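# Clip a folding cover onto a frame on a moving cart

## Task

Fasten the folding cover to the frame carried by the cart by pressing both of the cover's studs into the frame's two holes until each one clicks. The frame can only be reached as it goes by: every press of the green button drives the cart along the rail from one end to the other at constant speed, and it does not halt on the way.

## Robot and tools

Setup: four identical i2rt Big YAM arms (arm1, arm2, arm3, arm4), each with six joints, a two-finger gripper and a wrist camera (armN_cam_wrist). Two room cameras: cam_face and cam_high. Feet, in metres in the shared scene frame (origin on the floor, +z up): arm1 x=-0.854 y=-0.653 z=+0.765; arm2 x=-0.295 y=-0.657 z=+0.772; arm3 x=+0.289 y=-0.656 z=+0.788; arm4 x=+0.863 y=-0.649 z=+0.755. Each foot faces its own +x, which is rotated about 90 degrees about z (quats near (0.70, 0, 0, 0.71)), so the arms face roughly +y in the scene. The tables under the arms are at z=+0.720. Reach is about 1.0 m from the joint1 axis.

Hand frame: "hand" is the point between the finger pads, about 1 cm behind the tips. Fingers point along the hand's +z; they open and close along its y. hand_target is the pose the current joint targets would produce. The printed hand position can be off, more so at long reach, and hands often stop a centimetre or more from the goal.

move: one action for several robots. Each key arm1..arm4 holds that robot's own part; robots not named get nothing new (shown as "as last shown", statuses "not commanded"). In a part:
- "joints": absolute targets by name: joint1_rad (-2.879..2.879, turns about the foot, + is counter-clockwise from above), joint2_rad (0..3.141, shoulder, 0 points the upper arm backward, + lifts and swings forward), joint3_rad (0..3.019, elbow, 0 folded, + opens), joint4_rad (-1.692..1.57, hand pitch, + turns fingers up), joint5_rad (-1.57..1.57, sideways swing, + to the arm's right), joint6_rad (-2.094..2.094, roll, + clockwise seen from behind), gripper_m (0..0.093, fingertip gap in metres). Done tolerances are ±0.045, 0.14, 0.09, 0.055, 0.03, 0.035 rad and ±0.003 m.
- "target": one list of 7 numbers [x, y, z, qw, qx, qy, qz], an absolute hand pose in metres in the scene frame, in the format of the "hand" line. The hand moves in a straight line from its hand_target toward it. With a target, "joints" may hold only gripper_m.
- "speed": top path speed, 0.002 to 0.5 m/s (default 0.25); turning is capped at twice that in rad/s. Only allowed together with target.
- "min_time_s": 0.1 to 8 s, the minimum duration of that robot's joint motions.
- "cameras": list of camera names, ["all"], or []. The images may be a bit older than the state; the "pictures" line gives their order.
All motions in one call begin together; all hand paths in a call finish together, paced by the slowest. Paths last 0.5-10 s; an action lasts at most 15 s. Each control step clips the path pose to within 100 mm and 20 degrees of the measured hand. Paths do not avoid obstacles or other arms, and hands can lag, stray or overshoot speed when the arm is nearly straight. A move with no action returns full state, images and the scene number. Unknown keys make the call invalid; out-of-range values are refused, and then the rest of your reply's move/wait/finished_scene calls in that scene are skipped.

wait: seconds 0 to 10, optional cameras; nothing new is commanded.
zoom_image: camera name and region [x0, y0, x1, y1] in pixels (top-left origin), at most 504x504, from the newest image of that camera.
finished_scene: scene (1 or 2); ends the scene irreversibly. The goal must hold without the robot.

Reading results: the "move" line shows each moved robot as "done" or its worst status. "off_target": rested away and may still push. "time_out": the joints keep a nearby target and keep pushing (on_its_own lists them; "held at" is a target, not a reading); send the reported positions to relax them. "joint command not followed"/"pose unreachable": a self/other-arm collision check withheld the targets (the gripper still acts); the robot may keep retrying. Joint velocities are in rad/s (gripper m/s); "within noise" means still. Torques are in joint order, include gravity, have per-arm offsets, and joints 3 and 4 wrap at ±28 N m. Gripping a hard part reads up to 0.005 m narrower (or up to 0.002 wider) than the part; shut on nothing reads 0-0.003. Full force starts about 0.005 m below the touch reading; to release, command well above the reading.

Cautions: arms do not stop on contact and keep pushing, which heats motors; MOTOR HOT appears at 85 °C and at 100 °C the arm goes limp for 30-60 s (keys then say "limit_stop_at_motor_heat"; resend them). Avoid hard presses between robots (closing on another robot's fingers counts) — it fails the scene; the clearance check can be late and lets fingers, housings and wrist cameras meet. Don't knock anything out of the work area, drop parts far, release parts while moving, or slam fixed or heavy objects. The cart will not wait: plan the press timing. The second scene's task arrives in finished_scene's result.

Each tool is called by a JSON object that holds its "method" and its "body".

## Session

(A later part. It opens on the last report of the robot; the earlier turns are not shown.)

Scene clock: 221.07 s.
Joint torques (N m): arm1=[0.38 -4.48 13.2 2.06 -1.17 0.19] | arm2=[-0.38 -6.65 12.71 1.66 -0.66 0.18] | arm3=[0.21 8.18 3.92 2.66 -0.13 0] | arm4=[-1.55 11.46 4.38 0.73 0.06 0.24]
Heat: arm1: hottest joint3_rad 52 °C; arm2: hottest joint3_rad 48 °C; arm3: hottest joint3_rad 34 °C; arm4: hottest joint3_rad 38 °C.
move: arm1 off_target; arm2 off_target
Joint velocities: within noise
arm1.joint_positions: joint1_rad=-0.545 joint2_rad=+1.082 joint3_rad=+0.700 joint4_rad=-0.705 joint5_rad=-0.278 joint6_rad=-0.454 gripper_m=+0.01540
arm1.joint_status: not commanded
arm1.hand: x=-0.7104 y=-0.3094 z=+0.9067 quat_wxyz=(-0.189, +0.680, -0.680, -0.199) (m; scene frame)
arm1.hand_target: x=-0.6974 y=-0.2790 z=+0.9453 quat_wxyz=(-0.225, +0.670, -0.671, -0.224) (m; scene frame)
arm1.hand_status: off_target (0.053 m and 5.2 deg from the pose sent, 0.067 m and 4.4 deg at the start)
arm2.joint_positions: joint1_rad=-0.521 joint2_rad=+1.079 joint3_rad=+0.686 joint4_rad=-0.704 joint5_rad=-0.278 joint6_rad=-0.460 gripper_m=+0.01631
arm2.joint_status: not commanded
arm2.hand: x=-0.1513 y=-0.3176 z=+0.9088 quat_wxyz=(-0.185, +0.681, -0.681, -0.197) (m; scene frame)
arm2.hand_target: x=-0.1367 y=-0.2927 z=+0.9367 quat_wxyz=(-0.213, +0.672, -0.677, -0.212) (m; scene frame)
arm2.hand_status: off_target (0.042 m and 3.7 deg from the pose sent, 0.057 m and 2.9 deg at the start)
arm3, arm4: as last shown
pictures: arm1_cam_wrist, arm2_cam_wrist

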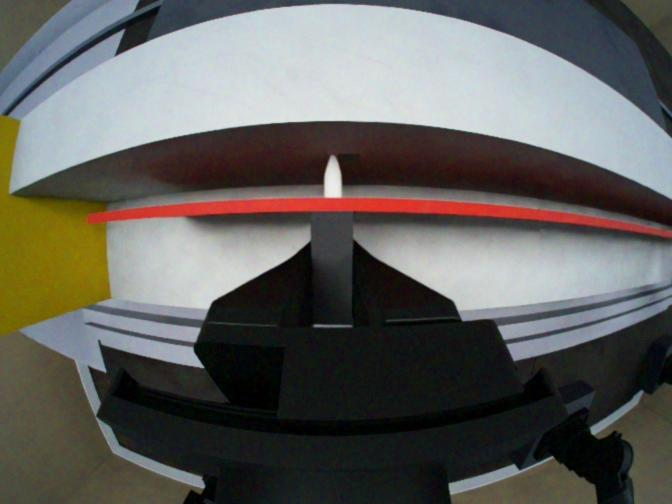

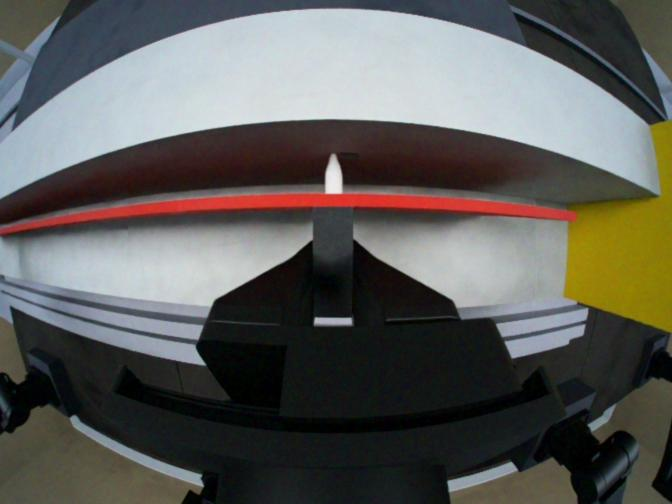

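{"method": "move", "body": {"arm1": {"target": [-0.66, -0.292, 0.946, -0.2244, 0.6706, -0.6706, -0.2244], "speed": 0.026}, "arm2": {"target": [-0.101, -0.305, 0.938, -0.2126, 0.6744, -0.6744, -0.2126], "speed": 0.026}, "cameras": ["arm1_cam_wrist", "arm2_cam_wrist"]}}

{"method": "move", "body": {"arm1": {"target": [-0.649, -0.272, 0.945, -0.2244, 0.6706, -0.6706, -0.2244], "speed": 0.0125}, "arm2": {"target": [-0.09, -0.285, 0.937, -0.2126, 0.6744, -0.6744, -0.2126], "speed": 0.0125}, "cameras": ["arm1_cam_wrist", "arm2_cam_wrist"]}}

{"method": "zoom_image", "body": {"camera": "arm1_cam_wrist", "region": [276, 125, 388, 205]}}

{"method": "zoom_image", "body": {"camera": "arm2_cam_wrist", "region": [276, 125, 388, 205]}}

Scene clock: 224.70 s.
Joint torques (N m): arm1=[-0.5 -5.54 12.93 0.85 -1.28 0.06] | arm2=[-0.73 -8.76 12.44 0.62 -0.81 0.04] | arm3=[0.15 8.29 3.9 2.65 -0.13 0.01] | arm4=[-1.61 11.99 4.36 0.7 0.08 0.23]
Heat: arm1: hottest joint3_rad 53 °C; arm2: hottest joint3_rad 49 °C; arm3: hottest joint3_rad 34 °C; arm4: hottest joint3_rad 38 °C.
move: arm1 off_target; arm2 off_target
Joint velocities: within noise
arm1.joint_positions: joint1_rad=-0.654 joint2_rad=+1.122 joint3_rad=+0.726 joint4_rad=-0.708 joint5_rad=-0.344 joint6_rad=-0.554 gripper_m=+0.01540
arm1.joint_status: not commanded
arm1.hand: x=-0.6782 y=-0.3146 z=+0.9075 quat_wxyz=(-0.193, +0.680, -0.676, -0.208) (m; scene frame)
arm1.hand_target: x=-0.6615 y=-0.2943 z=+0.9456 quat_wxyz=(-0.224, +0.670, -0.670, -0.225) (m; scene frame)
arm1.hand_status: off_target (0.048 m and 4.2 deg from the pose sent, 0.066 m and 5.2 deg at the start)
arm2.joint_positions: joint1_rad=-0.627 joint2_rad=+1.123 joint3_rad=+0.714 joint4_rad=-0.704 joint5_rad=-0.339 joint6_rad=-0.559 gripper_m=+0.01631
arm2.joint_status: not commanded
arm2.hand: x=-0.1192 y=-0.3215 z=+0.9088 quat_wxyz=(-0.190, +0.681, -0.677, -0.205) (m; scene frame)
arm2.hand_target: x=-0.1039 y=-0.3051 z=+0.9383 quat_wxyz=(-0.213, +0.676, -0.672, -0.214) (m; scene frame)
arm2.hand_status: off_target (0.038 m and 2.9 deg from the pose sent, 0.060 m and 3.7 deg at the start)
arm3, arm4: as last shown
pictures: arm1_cam_wrist, arm2_cam_wrist

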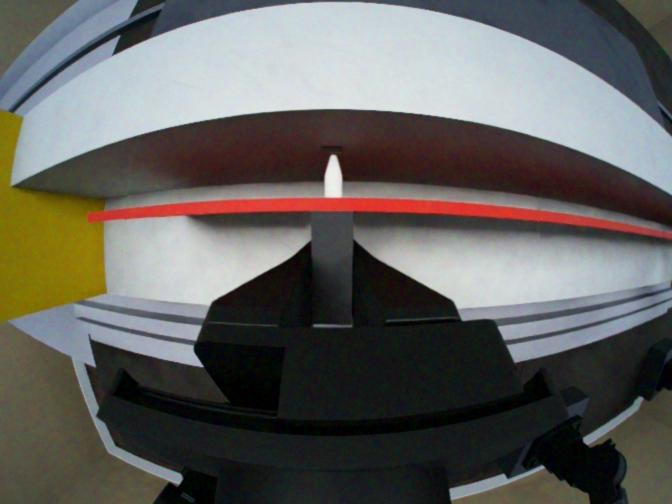

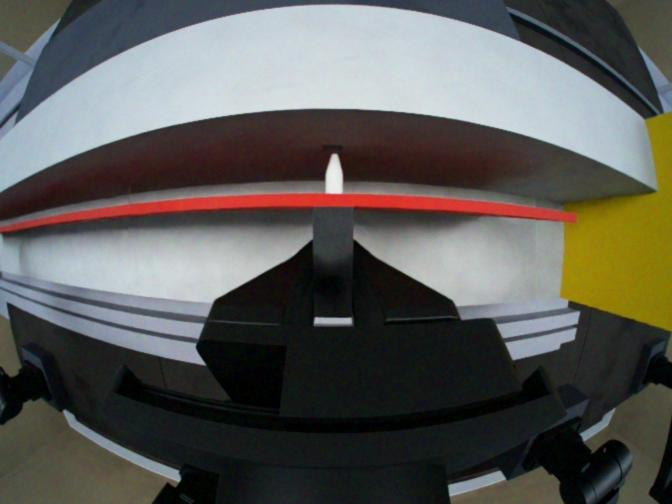

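Scene clock: 227.27 s.
Joint torques (N m): arm1=[-0.15 -6.48 12.72 1.61 -1.37 0.17] | arm2=[-0.03 -9.11 12.31 1.44 -0.71 0.13] | arm3=[0.15 8.29 3.9 2.67 -0.12 0.01] | arm4=[-1.44 11.99 4.37 0.7 0.08 0.22]
Heat: arm1: hottest joint3_rad 53 °C; arm2: hottest joint3_rad 50 °C; arm3: hottest joint3_rad 34 °C; arm4: hottest joint3_rad 38 °C.
move: arm1 off_target; arm2 off_target
Joint velocities: within noise
arm1.joint_positions: joint1_rad=-0.657 joint2_rad=+1.188 joint3_rad=+0.778 joint4_rad=-0.708 joint5_rad=-0.338 joint6_rad=-0.561 gripper_m=+0.01540
arm1.joint_status: not commanded
arm1.hand: x=-0.6646 y=-0.2998 z=+0.9069 quat_wxyz=(-0.188, +0.681, -0.677, -0.203) (m; scene frame)
arm1.hand_target: x=-0.6505 y=-0.2745 z=+0.9456 quat_wxyz=(-0.225, +0.672, -0.669, -0.225) (m; scene frame)
arm1.hand_status: off_target (0.050 m and 5.0 deg from the pose sent, 0.064 m and 4.2 deg at the start)
arm2.joint_positions: joint1_rad=-0.635 joint2_rad=+1.183 joint3_rad=+0.763 joint4_rad=-0.704 joint5_rad=-0.335 joint6_rad=-0.566 gripper_m=+0.01631
arm2.joint_status: not commanded
arm2.hand: x=-0.1050 y=-0.3084 z=+0.9092 quat_wxyz=(-0.187, +0.681, -0.680, -0.201) (m; scene frame)
arm2.hand_target: x=-0.0889 y=-0.2879 z=+0.9370 quat_wxyz=(-0.213, +0.673, -0.676, -0.212) (m; scene frame)
arm2.hand_status: off_target (0.039 m and 3.4 deg from the pose sent, 0.055 m and 2.9 deg at the start)
arm3, arm4: as last shown
pictures: arm1_cam_wrist, arm2_cam_wrist

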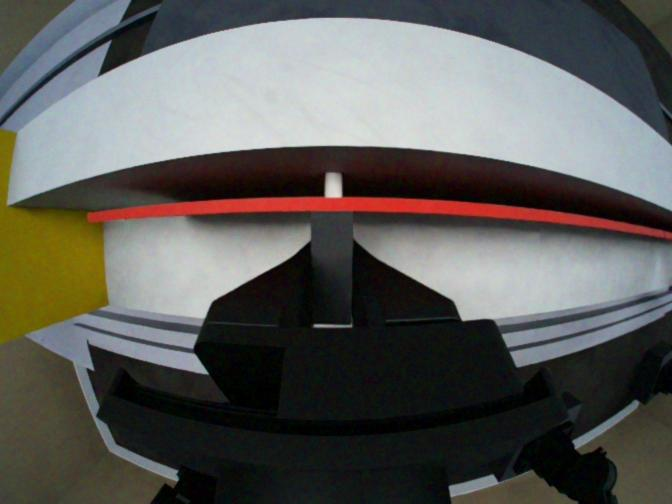

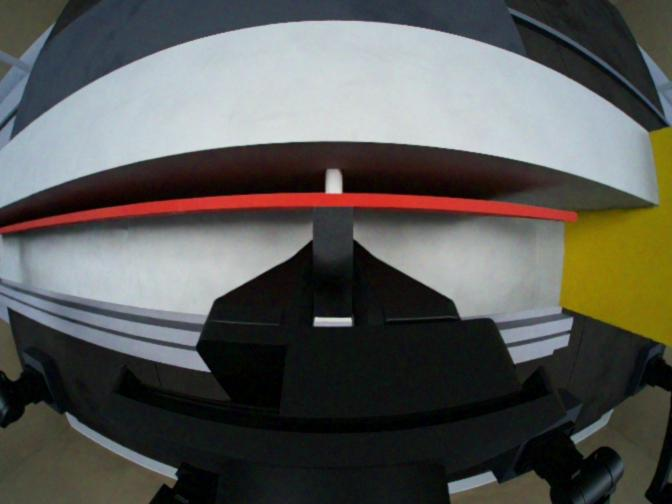

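Scaled by 4.500 from the camera's 672x504 image, which has a finer 960x720 frame.

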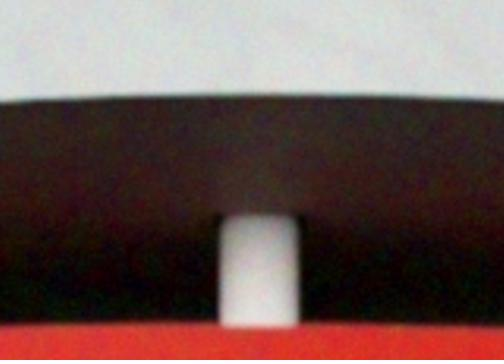

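Scaled by 4.500 from the camera's 672x504 image, which has a finer 960x720 frame.

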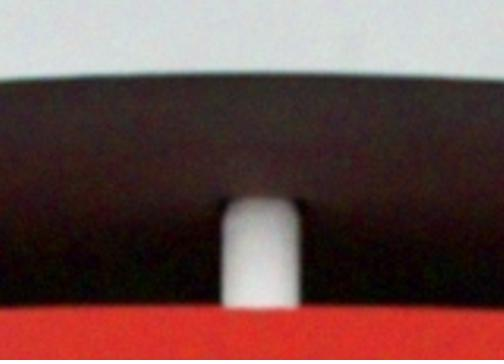

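{"method": "move", "body": {"arm1": {"target": [-0.6275, -0.207, 0.945, -0.2244, 0.6706, -0.6706, -0.2244], "speed": 0.033}, "arm2": {"target": [-0.0665, -0.215, 0.937, -0.2126, 0.6744, -0.6744, -0.2126], "speed": 0.033}, "cameras": []}}

{"method": "move", "body": {"arm1": {"target": [-0.613, -0.197, 0.945, -0.2244, 0.6706, -0.6706, -0.2244], "speed": 0.0085}, "arm2": {"target": [-0.052, -0.205, 0.937, -0.2126, 0.6744, -0.6744, -0.2126], "speed": 0.0085}, "cameras": ["arm1_cam_wrist", "arm2_cam_wrist"]}}

{"method": "zoom_image", "body": {"camera": "arm1_cam_wrist", "region": [260, 130, 400, 230]}}

{"method": "zoom_image", "body": {"camera": "arm2_cam_wrist", "region": [260, 130, 400, 230]}}

Scene clock: 231.23 s.
Joint torques (N m): arm1=[4.72 -2.43 15.72 4.04 -2.09 0.65] | arm2=[4.54 -3.84 15.79 3.67 -1.48 0.6] | arm3=[0.15 8.18 3.9 2.66 -0.12 0] | arm4=[-1.14 11.93 4.25 0.62 0.07 0.27]
Heat: arm1: hottest joint3_rad 53 °C; arm2: hottest joint3_rad 51 °C; arm3: hottest joint3_rad 34 °C; arm4: hottest joint3_rad 38 °C.
move: arm1 off_target; arm2 off_target
Joint velocities: within noise
arm1.joint_positions: joint1_rad=-0.667 joint2_rad=+1.274 joint3_rad=+0.870 joint4_rad=-0.745 joint5_rad=-0.298 joint6_rad=-0.565 gripper_m=+0.01540
arm1.joint_status: not commanded
arm1.hand: x=-0.6394 y=-0.2833 z=+0.9095 quat_wxyz=(-0.179, +0.679, -0.689, -0.181) (m; scene frame)
arm1.hand_target: x=-0.6329 y=-0.2192 z=+0.9477 quat_wxyz=(-0.222, +0.672, -0.670, -0.225) (m; scene frame)
arm1.hand_status: off_target (0.085 m and 7.5 deg from the pose sent, 0.107 m and 5.0 deg at the start)
arm2.joint_positions: joint1_rad=-0.643 joint2_rad=+1.272 joint3_rad=+0.860 joint4_rad=-0.747 joint5_rad=-0.292 joint6_rad=-0.570 gripper_m=+0.01631
arm2.joint_status: not commanded
arm2.hand: x=-0.0796 y=-0.2917 z=+0.9120 quat_wxyz=(-0.175, +0.679, -0.691, -0.177) (m; scene frame)
arm2.hand_target: x=-0.0720 y=-0.2271 z=+0.9398 quat_wxyz=(-0.211, +0.675, -0.674, -0.214) (m; scene frame)
arm2.hand_status: off_target (0.082 m and 6.2 deg from the pose sent, 0.105 m and 3.4 deg at the start)
arm3, arm4: as last shown
pictures: none
No camera images: "cameras" was empty.

Scene clock: 235.37 s.
Joint torques (N m): arm1=[7 -2.78 15.87 3.97 -2.58 0.82] | arm2=[6.77 -5.13 15.69 3.77 -1.85 0.75] | arm3=[0.15 8.23 3.9 2.67 -0.12 0] | arm4=[-1.96 12.16 4.37 0.9 0.04 0.25]
Heat: arm1: hottest joint3_rad 55 °C; arm2: hottest joint3_rad 53 °C; arm3: hottest joint3_rad 34 °C; arm4: hottest joint3_rad 38 °C.
move: arm1 off_target; arm2 off_target
Joint velocities: within noise
arm1.joint_positions: joint1_rad=-0.711 joint2_rad=+1.315 joint3_rad=+0.908 joint4_rad=-0.750 joint5_rad=-0.297 joint6_rad=-0.595 gripper_m=+0.01540
arm1.joint_status: not commanded
arm1.hand: x=-0.6142 y=-0.2827 z=+0.9091 quat_wxyz=(-0.182, +0.674, -0.695, -0.173) (m; scene frame)
arm1.hand_target: x=-0.6201 y=-0.2105 z=+0.9477 quat_wxyz=(-0.221, +0.673, -0.669, -0.226) (m; scene frame)
arm1.hand_status: off_target (0.093 m and 8.1 deg from the pose sent, 0.097 m and 7.5 deg at the start)
arm2.joint_positions: joint1_rad=-0.687 joint2_rad=+1.314 joint3_rad=+0.898 joint4_rad=-0.750 joint5_rad=-0.292 joint6_rad=-0.602 gripper_m=+0.01636
arm2.joint_status: not commanded
arm2.hand: x=-0.0546 y=-0.2909 z=+0.9119 quat_wxyz=(-0.179, +0.675, -0.696, -0.170) (m; scene frame)
arm2.hand_target: x=-0.0600 y=-0.2177 z=+0.9400 quat_wxyz=(-0.211, +0.676, -0.672, -0.215) (m; scene frame)
arm2.hand_status: off_target (0.090 m and 6.7 deg from the pose sent, 0.094 m and 6.2 deg at the start)
arm3, arm4: as last shown
pictures: arm1_cam_wrist, arm2_cam_wrist

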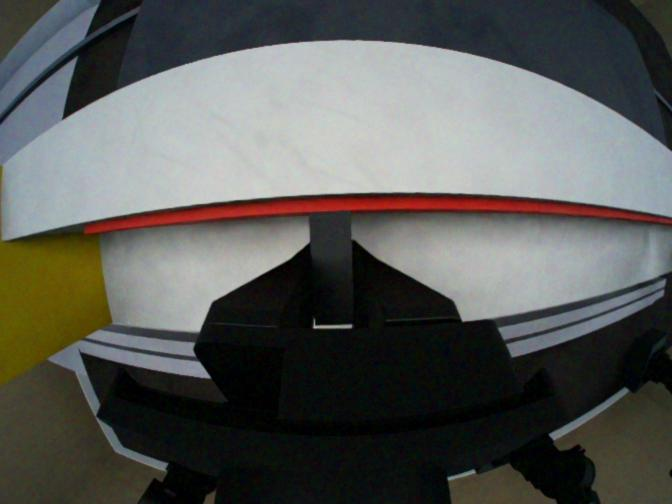

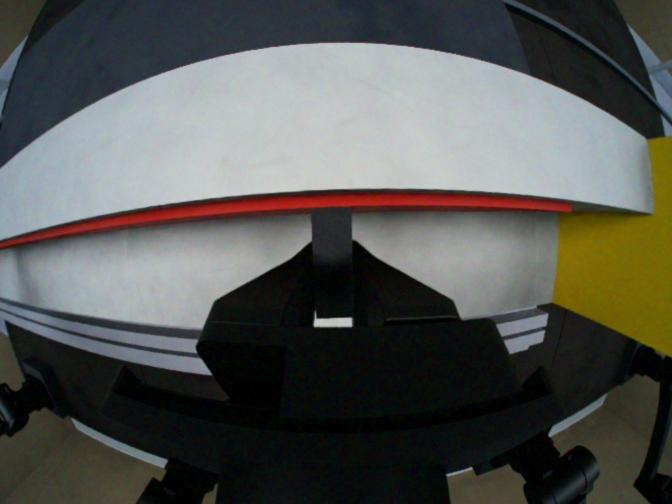

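Scaled by 3.600 from the camera's 672x504 image, which has a finer 960x720 frame.

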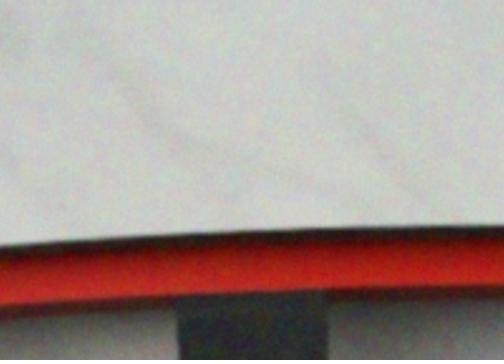

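Scaled by 3.600 from the camera's 672x504 image, which has a finer 960x720 frame.

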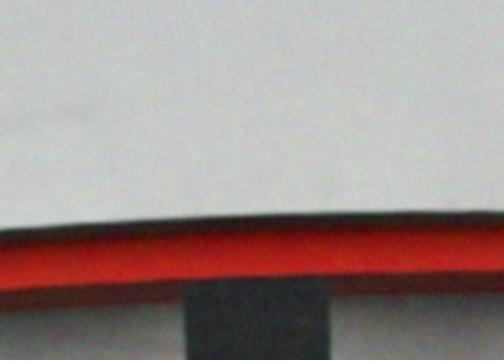

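{"method": "move", "body": {"arm1": {"target": [-0.575, -0.31, 0.948, -0.2244, 0.6706, -0.6706, -0.2244], "speed": 0.037}, "arm2": {"target": [-0.0135, -0.318, 0.94, -0.2126, 0.6744, -0.6744, -0.2126], "speed": 0.037}, "cameras": ["arm1_cam_wrist", "arm2_cam_wrist"]}}

{"method": "move", "body": {"arm1": {"target": [-0.559, -0.274, 0.948, -0.2244, 0.6706, -0.6706, -0.2244], "speed": 0.018}, "arm2": {"target": [0.0025, -0.282, 0.94, -0.2126, 0.6744, -0.6744, -0.2126], "speed": 0.018}, "cameras": []}}

Scene clock: 240.13 s.
Joint torques (N m): arm1=[-3.08 -15.74 8.05 -0.79 -1.54 -0.2] | arm2=[-3.25 -18.84 8.35 -0.58 -0.94 -0.2] | arm3=[0.15 8.18 3.92 2.69 -0.13 0] | arm4=[-1.03 11.93 4.42 0.72 0.06 0.3]
Heat: arm1: hottest joint3_rad 54 °C; arm2: hottest joint3_rad 53 °C; arm3: hottest joint3_rad 34 °C; arm4: hottest joint3_rad 38 °C.
move: arm1 off_target; arm2 off_target
Joint velocities: within noise
arm1.joint_positions: joint1_rad=-0.825 joint2_rad=+1.349 joint3_rad=+0.920 joint4_rad=-0.719 joint5_rad=-0.441 joint6_rad=-0.723 gripper_m=+0.01543
arm1.joint_status: not commanded
arm1.hand: x=-0.5842 y=-0.2900 z=+0.9116 quat_wxyz=(-0.202, +0.681, -0.669, -0.220) (m; scene frame)
arm1.hand_target: x=-0.5775 y=-0.3030 z=+0.9467 quat_wxyz=(-0.228, +0.671, -0.668, -0.227) (m; scene frame)
arm1.hand_status: off_target (0.043 m and 2.9 deg from the pose sent, 0.062 m and 8.1 deg at the start)
arm2.joint_positions: joint1_rad=-0.798 joint2_rad=+1.350 joint3_rad=+0.910 joint4_rad=-0.721 joint5_rad=-0.430 joint6_rad=-0.725 gripper_m=+0.01647
arm2.joint_status: not commanded
arm2.hand: x=-0.0255 y=-0.2979 z=+0.9124 quat_wxyz=(-0.196, +0.681, -0.672, -0.214) (m; scene frame)
arm2.hand_target: x=-0.0161 y=-0.3120 z=+0.9389 quat_wxyz=(-0.215, +0.675, -0.673, -0.215) (m; scene frame)
arm2.hand_status: off_target (0.036 m and 2.1 deg from the pose sent, 0.057 m and 6.7 deg at the start)
arm3, arm4: as last shown
pictures: arm1_cam_wrist, arm2_cam_wrist

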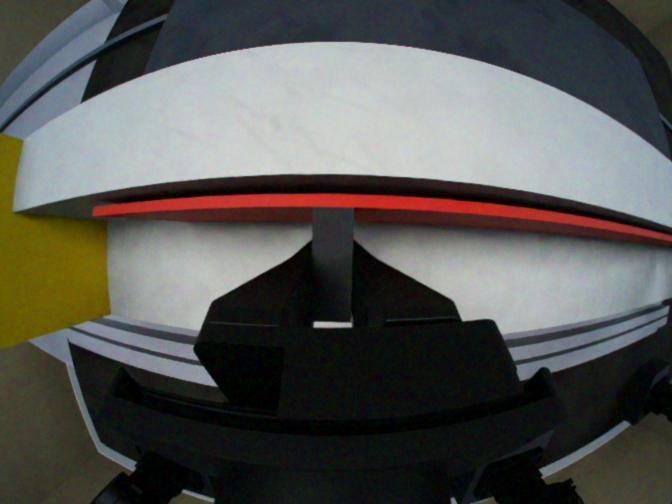

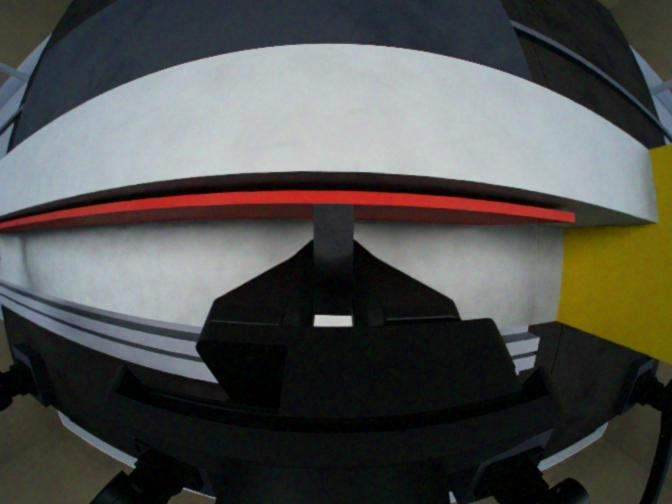

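Scene clock: 242.87 s.
Joint torques (N m): arm1=[-0.21 -11.93 11.66 -0.14 -1.12 0.1] | arm2=[0.15 -14.04 11.6 0.12 -0.69 0.13] | arm3=[0.15 8.18 3.9 2.65 -0.13 0] | arm4=[-0.97 11.22 4.42 0.77 0.04 0.29]
Heat: arm1: hottest joint3_rad 54 °C; arm2: hottest joint3_rad 53 °C; arm3: hottest joint3_rad 34 °C; arm4: hottest joint3_rad 38 °C.
move: arm1 off_target; arm2 off_target
Joint velocities: within noise
arm1.joint_positions: joint1_rad=-0.845 joint2_rad=+1.381 joint3_rad=+0.953 joint4_rad=-0.725 joint5_rad=-0.432 joint6_rad=-0.733 gripper_m=+0.01543
arm1.joint_status: not commanded
arm1.hand: x=-0.5677 y=-0.2888 z=+0.9107 quat_wxyz=(-0.202, +0.678, -0.674, -0.212) (m; scene frame)
arm1.hand_target: x=-0.5570 y=-0.2773 z=+0.9479 quat_wxyz=(-0.227, +0.670, -0.671, -0.222) (m; scene frame)
arm1.hand_status: off_target (0.041 m and 3.0 deg from the pose sent, 0.047 m and 2.9 deg at the start)
arm2.joint_positions: joint1_rad=-0.818 joint2_rad=+1.384 joint3_rad=+0.949 joint4_rad=-0.736 joint5_rad=-0.419 joint6_rad=-0.739 gripper_m=+0.01647
arm2.joint_status: not commanded
arm2.hand: x=-0.0086 y=-0.2966 z=+0.9126 quat_wxyz=(-0.194, +0.679, -0.678, -0.206) (m; scene frame)
arm2.hand_target: x=+0.0035 y=-0.2861 z=+0.9395 quat_wxyz=(-0.212, +0.674, -0.676, -0.211) (m; scene frame)
arm2.hand_status: off_target (0.033 m and 2.3 deg from the pose sent, 0.042 m and 2.1 deg at the start)
arm3.joint_positions: joint1_rad=+0.360 joint2_rad=+0.507 joint3_rad=+1.933 joint4_rad=-1.220 joint5_rad=+0.202 joint6_rad=+0.450 gripper_m=+0.09396
arm3.joint_status: not commanded
arm3.hand: x=+0.3198 y=-0.6377 z=+1.5902 quat_wxyz=(-0.348, +0.360, -0.513, -0.697) (m; scene frame)
arm3.hand_target: x=+0.3248 y=-0.6513 z=+1.5994 quat_wxyz=(-0.352, +0.347, -0.501, -0.711) (m; scene frame)
arm3.hand_status: not commanded
arm4.joint_positions: joint1_rad=-0.002 joint2_rad=+0.389 joint3_rad=+1.788 joint4_rad=-0.881 joint5_rad=-0.004 joint6_rad=-0.017 gripper_m=+0.00070
arm4.joint_status: not commanded
arm4.hand: x=+0.8628 y=-0.6767 z=+1.5909 quat_wxyz=(-0.631, +0.349, -0.358, -0.593) (m; scene frame)
arm4.hand_target: x=+0.8637 y=-0.6739 z=+1.5914 quat_wxyz=(-0.624, +0.349, -0.367, -0.596) (m; scene frame)
arm4.hand_status: not commanded
pictures: none
No camera images: "cameras" was empty.

{"method": "move", "body": {"arm1": {"target": [-0.544, -0.277, 0.947, -0.2244, 0.6706, -0.6706, -0.2244], "speed": 0.0125, "joints": {"gripper_m": 0.06}}, "arm2": {"target": [0.0165, -0.286, 0.939, -0.2126, 0.6744, -0.6744, -0.2126], "speed": 0.0125, "joints": {"gripper_m": 0.06}}, "cameras": []}}

{"method": "move", "body": {"arm1": {"target": [-0.52, -0.345, 1.06, -0.2244, 0.6706, -0.6706, -0.2244], "speed": 0.13}, "arm2": {"target": [0.04, -0.352, 1.055, -0.2126, 0.6744, -0.6744, -0.2126], "speed": 0.13}, "cameras": ["arm1_cam_wrist", "arm2_cam_wrist", "cam_face"]}}

{"method": "zoom_image", "body": {"camera": "arm1_cam_wrist", "region": [150, 130, 390, 250]}}

{"method": "zoom_image", "body": {"camera": "arm2_cam_wrist", "region": [270, 130, 510, 250]}}

Scene clock: 245.83 s.
Joint torques (N m): arm1=[-1.14 -9.64 11.73 0.59 -0.52 -0.14] | arm2=[-0.26 -13.16 11.64 0.68 -0.42 -0.08] | arm3=[0.21 8.18 3.89 2.65 -0.12 0.01] | arm4=[-1.26 11.81 4.29 0.5 0.08 0.28]
Heat: arm1: hottest joint3_rad 54 °C; arm2: hottest joint3_rad 53 °C; arm3: hottest joint3_rad 34 °C; arm4: hottest joint3_rad 38 °C.
move: arm1 off_target; arm2 off_target
Joint velocities: within noise
arm1.joint_positions: joint1_rad=-0.857 joint2_rad=+1.381 joint3_rad=+0.977 joint4_rad=-0.765 joint5_rad=-0.462 joint6_rad=-0.726 gripper_m=+0.05991
arm1.joint_status: all done
arm1.hand: x=-0.5668 y=-0.2891 z=+0.9200 quat_wxyz=(-0.195, +0.671, -0.679, -0.227) (m; scene frame)
arm1.hand_target: x=-0.5460 y=-0.2793 z=+0.9467 quat_wxyz=(-0.221, +0.668, -0.674, -0.226) (m; scene frame)
arm1.hand_status: off_target (0.037 m and 3.6 deg from the pose sent, 0.045 m and 3.0 deg at the start)
arm2.joint_positions: joint1_rad=-0.833 joint2_rad=+1.393 joint3_rad=+0.969 joint4_rad=-0.754 joint5_rad=-0.439 joint6_rad=-0.736 gripper_m=+0.05990
arm2.joint_status: all done
arm2.hand: x=-0.0030 y=-0.2967 z=+0.9170 quat_wxyz=(-0.191, +0.672, -0.682, -0.215) (m; scene frame)
arm2.hand_target: x=+0.0158 y=-0.2869 z=+0.9387 quat_wxyz=(-0.212, +0.672, -0.677, -0.213) (m; scene frame)
arm2.hand_status: off_target (0.031 m and 2.6 deg from the pose sent, 0.038 m and 2.3 deg at the start)
arm3, arm4: as last shown
pictures: none
No camera images: "cameras" was empty.

Scene clock: 247.57 s.
Joint torques (N m): arm1=[-0.79 -10.64 12.12 0.43 -0.59 -0.22] | arm2=[-0.21 -14.1 12.18 0.49 -0.51 -0.08] | arm3=[0.21 8.29 3.86 2.65 -0.13 0] | arm4=[-1.44 12.1 4.18 0.66 0.04 0.27]
Heat: arm1: hottest joint3_rad 54 °C; arm2: hottest joint3_rad 53 °C; arm3: hottest joint3_rad 34 °C; arm4: hottest joint3_rad 38 °C.
move: arm1 off_target; arm2 off_target
Joint velocities: within noise
arm1.joint_positions: joint1_rad=-1.029 joint2_rad=+1.306 joint3_rad=+1.197 joint4_rad=-1.156 joint5_rad=-0.531 joint6_rad=-0.901 gripper_m=+0.05993
arm1.joint_status: not commanded
arm1.hand: x=-0.5337 y=-0.3474 z=+1.0246 quat_wxyz=(-0.189, +0.667, -0.682, -0.233) (m; scene frame)
arm1.hand_target: x=-0.5210 y=-0.3447 z=+1.0590 quat_wxyz=(-0.224, +0.670, -0.671, -0.225) (m; scene frame)
arm1.hand_status: off_target (0.038 m and 4.3 deg from the pose sent, 0.158 m and 3.6 deg at the start)
arm2.joint_positions: joint1_rad=-1.002 joint2_rad=+1.310 joint3_rad=+1.190 joint4_rad=-1.156 joint5_rad=-0.503 joint6_rad=-0.909 gripper_m=+0.05990
arm2.joint_status: not commanded
arm2.hand: x=+0.0283 y=-0.3554 z=+1.0240 quat_wxyz=(-0.183, +0.670, -0.685, -0.220) (m; scene frame)
arm2.hand_target: x=+0.0395 y=-0.3519 z=+1.0546 quat_wxyz=(-0.212, +0.674, -0.675, -0.213) (m; scene frame)
arm2.hand_status: off_target (0.033 m and 3.7 deg from the pose sent, 0.155 m and 2.6 deg at the start)
arm3, arm4: as last shown
pictures: arm1_cam_wrist, arm2_cam_wrist, cam_face

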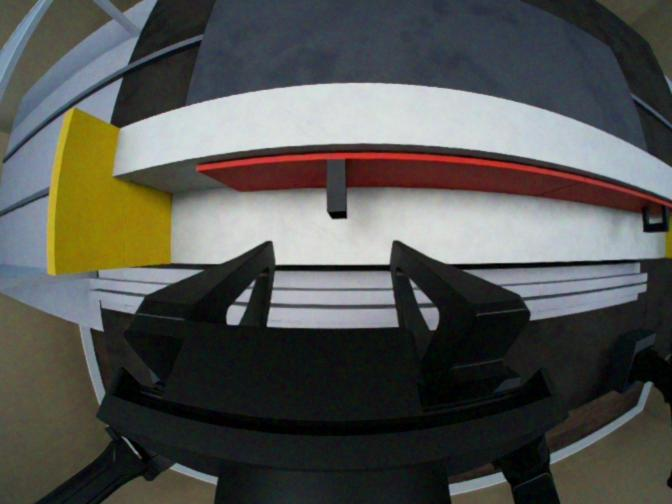

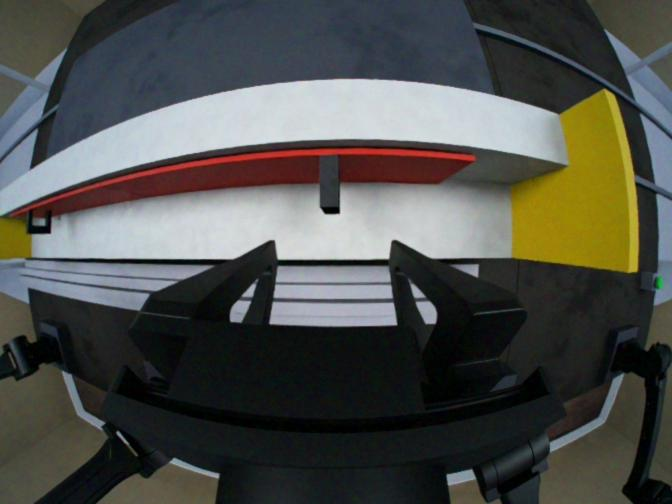

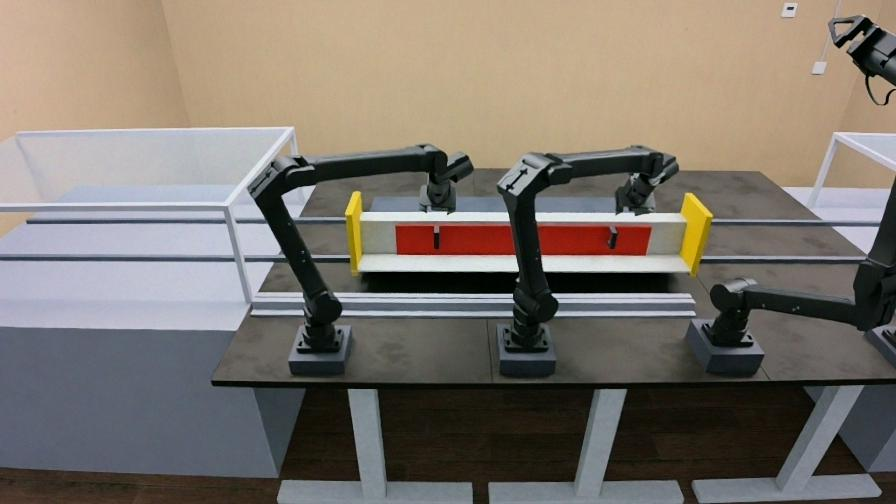

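Scaled by 2.100 from the camera's 672x504 image, which has a finer 960x720 frame.

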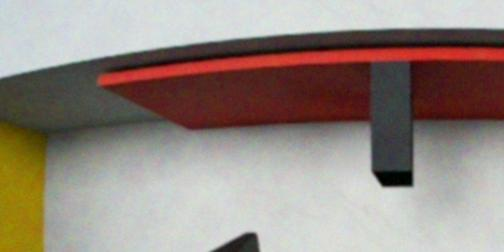

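Scaled by 2.100 from the camera's 672x504 image, which has a finer 960x720 frame.

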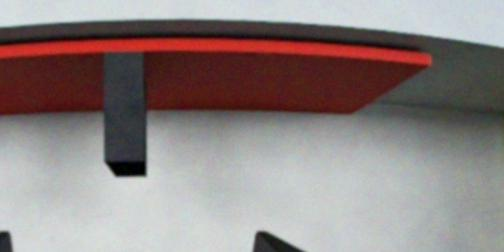

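{"method": "finished_scene", "body": {"scene": 2}}

The scene is finished: the task was done.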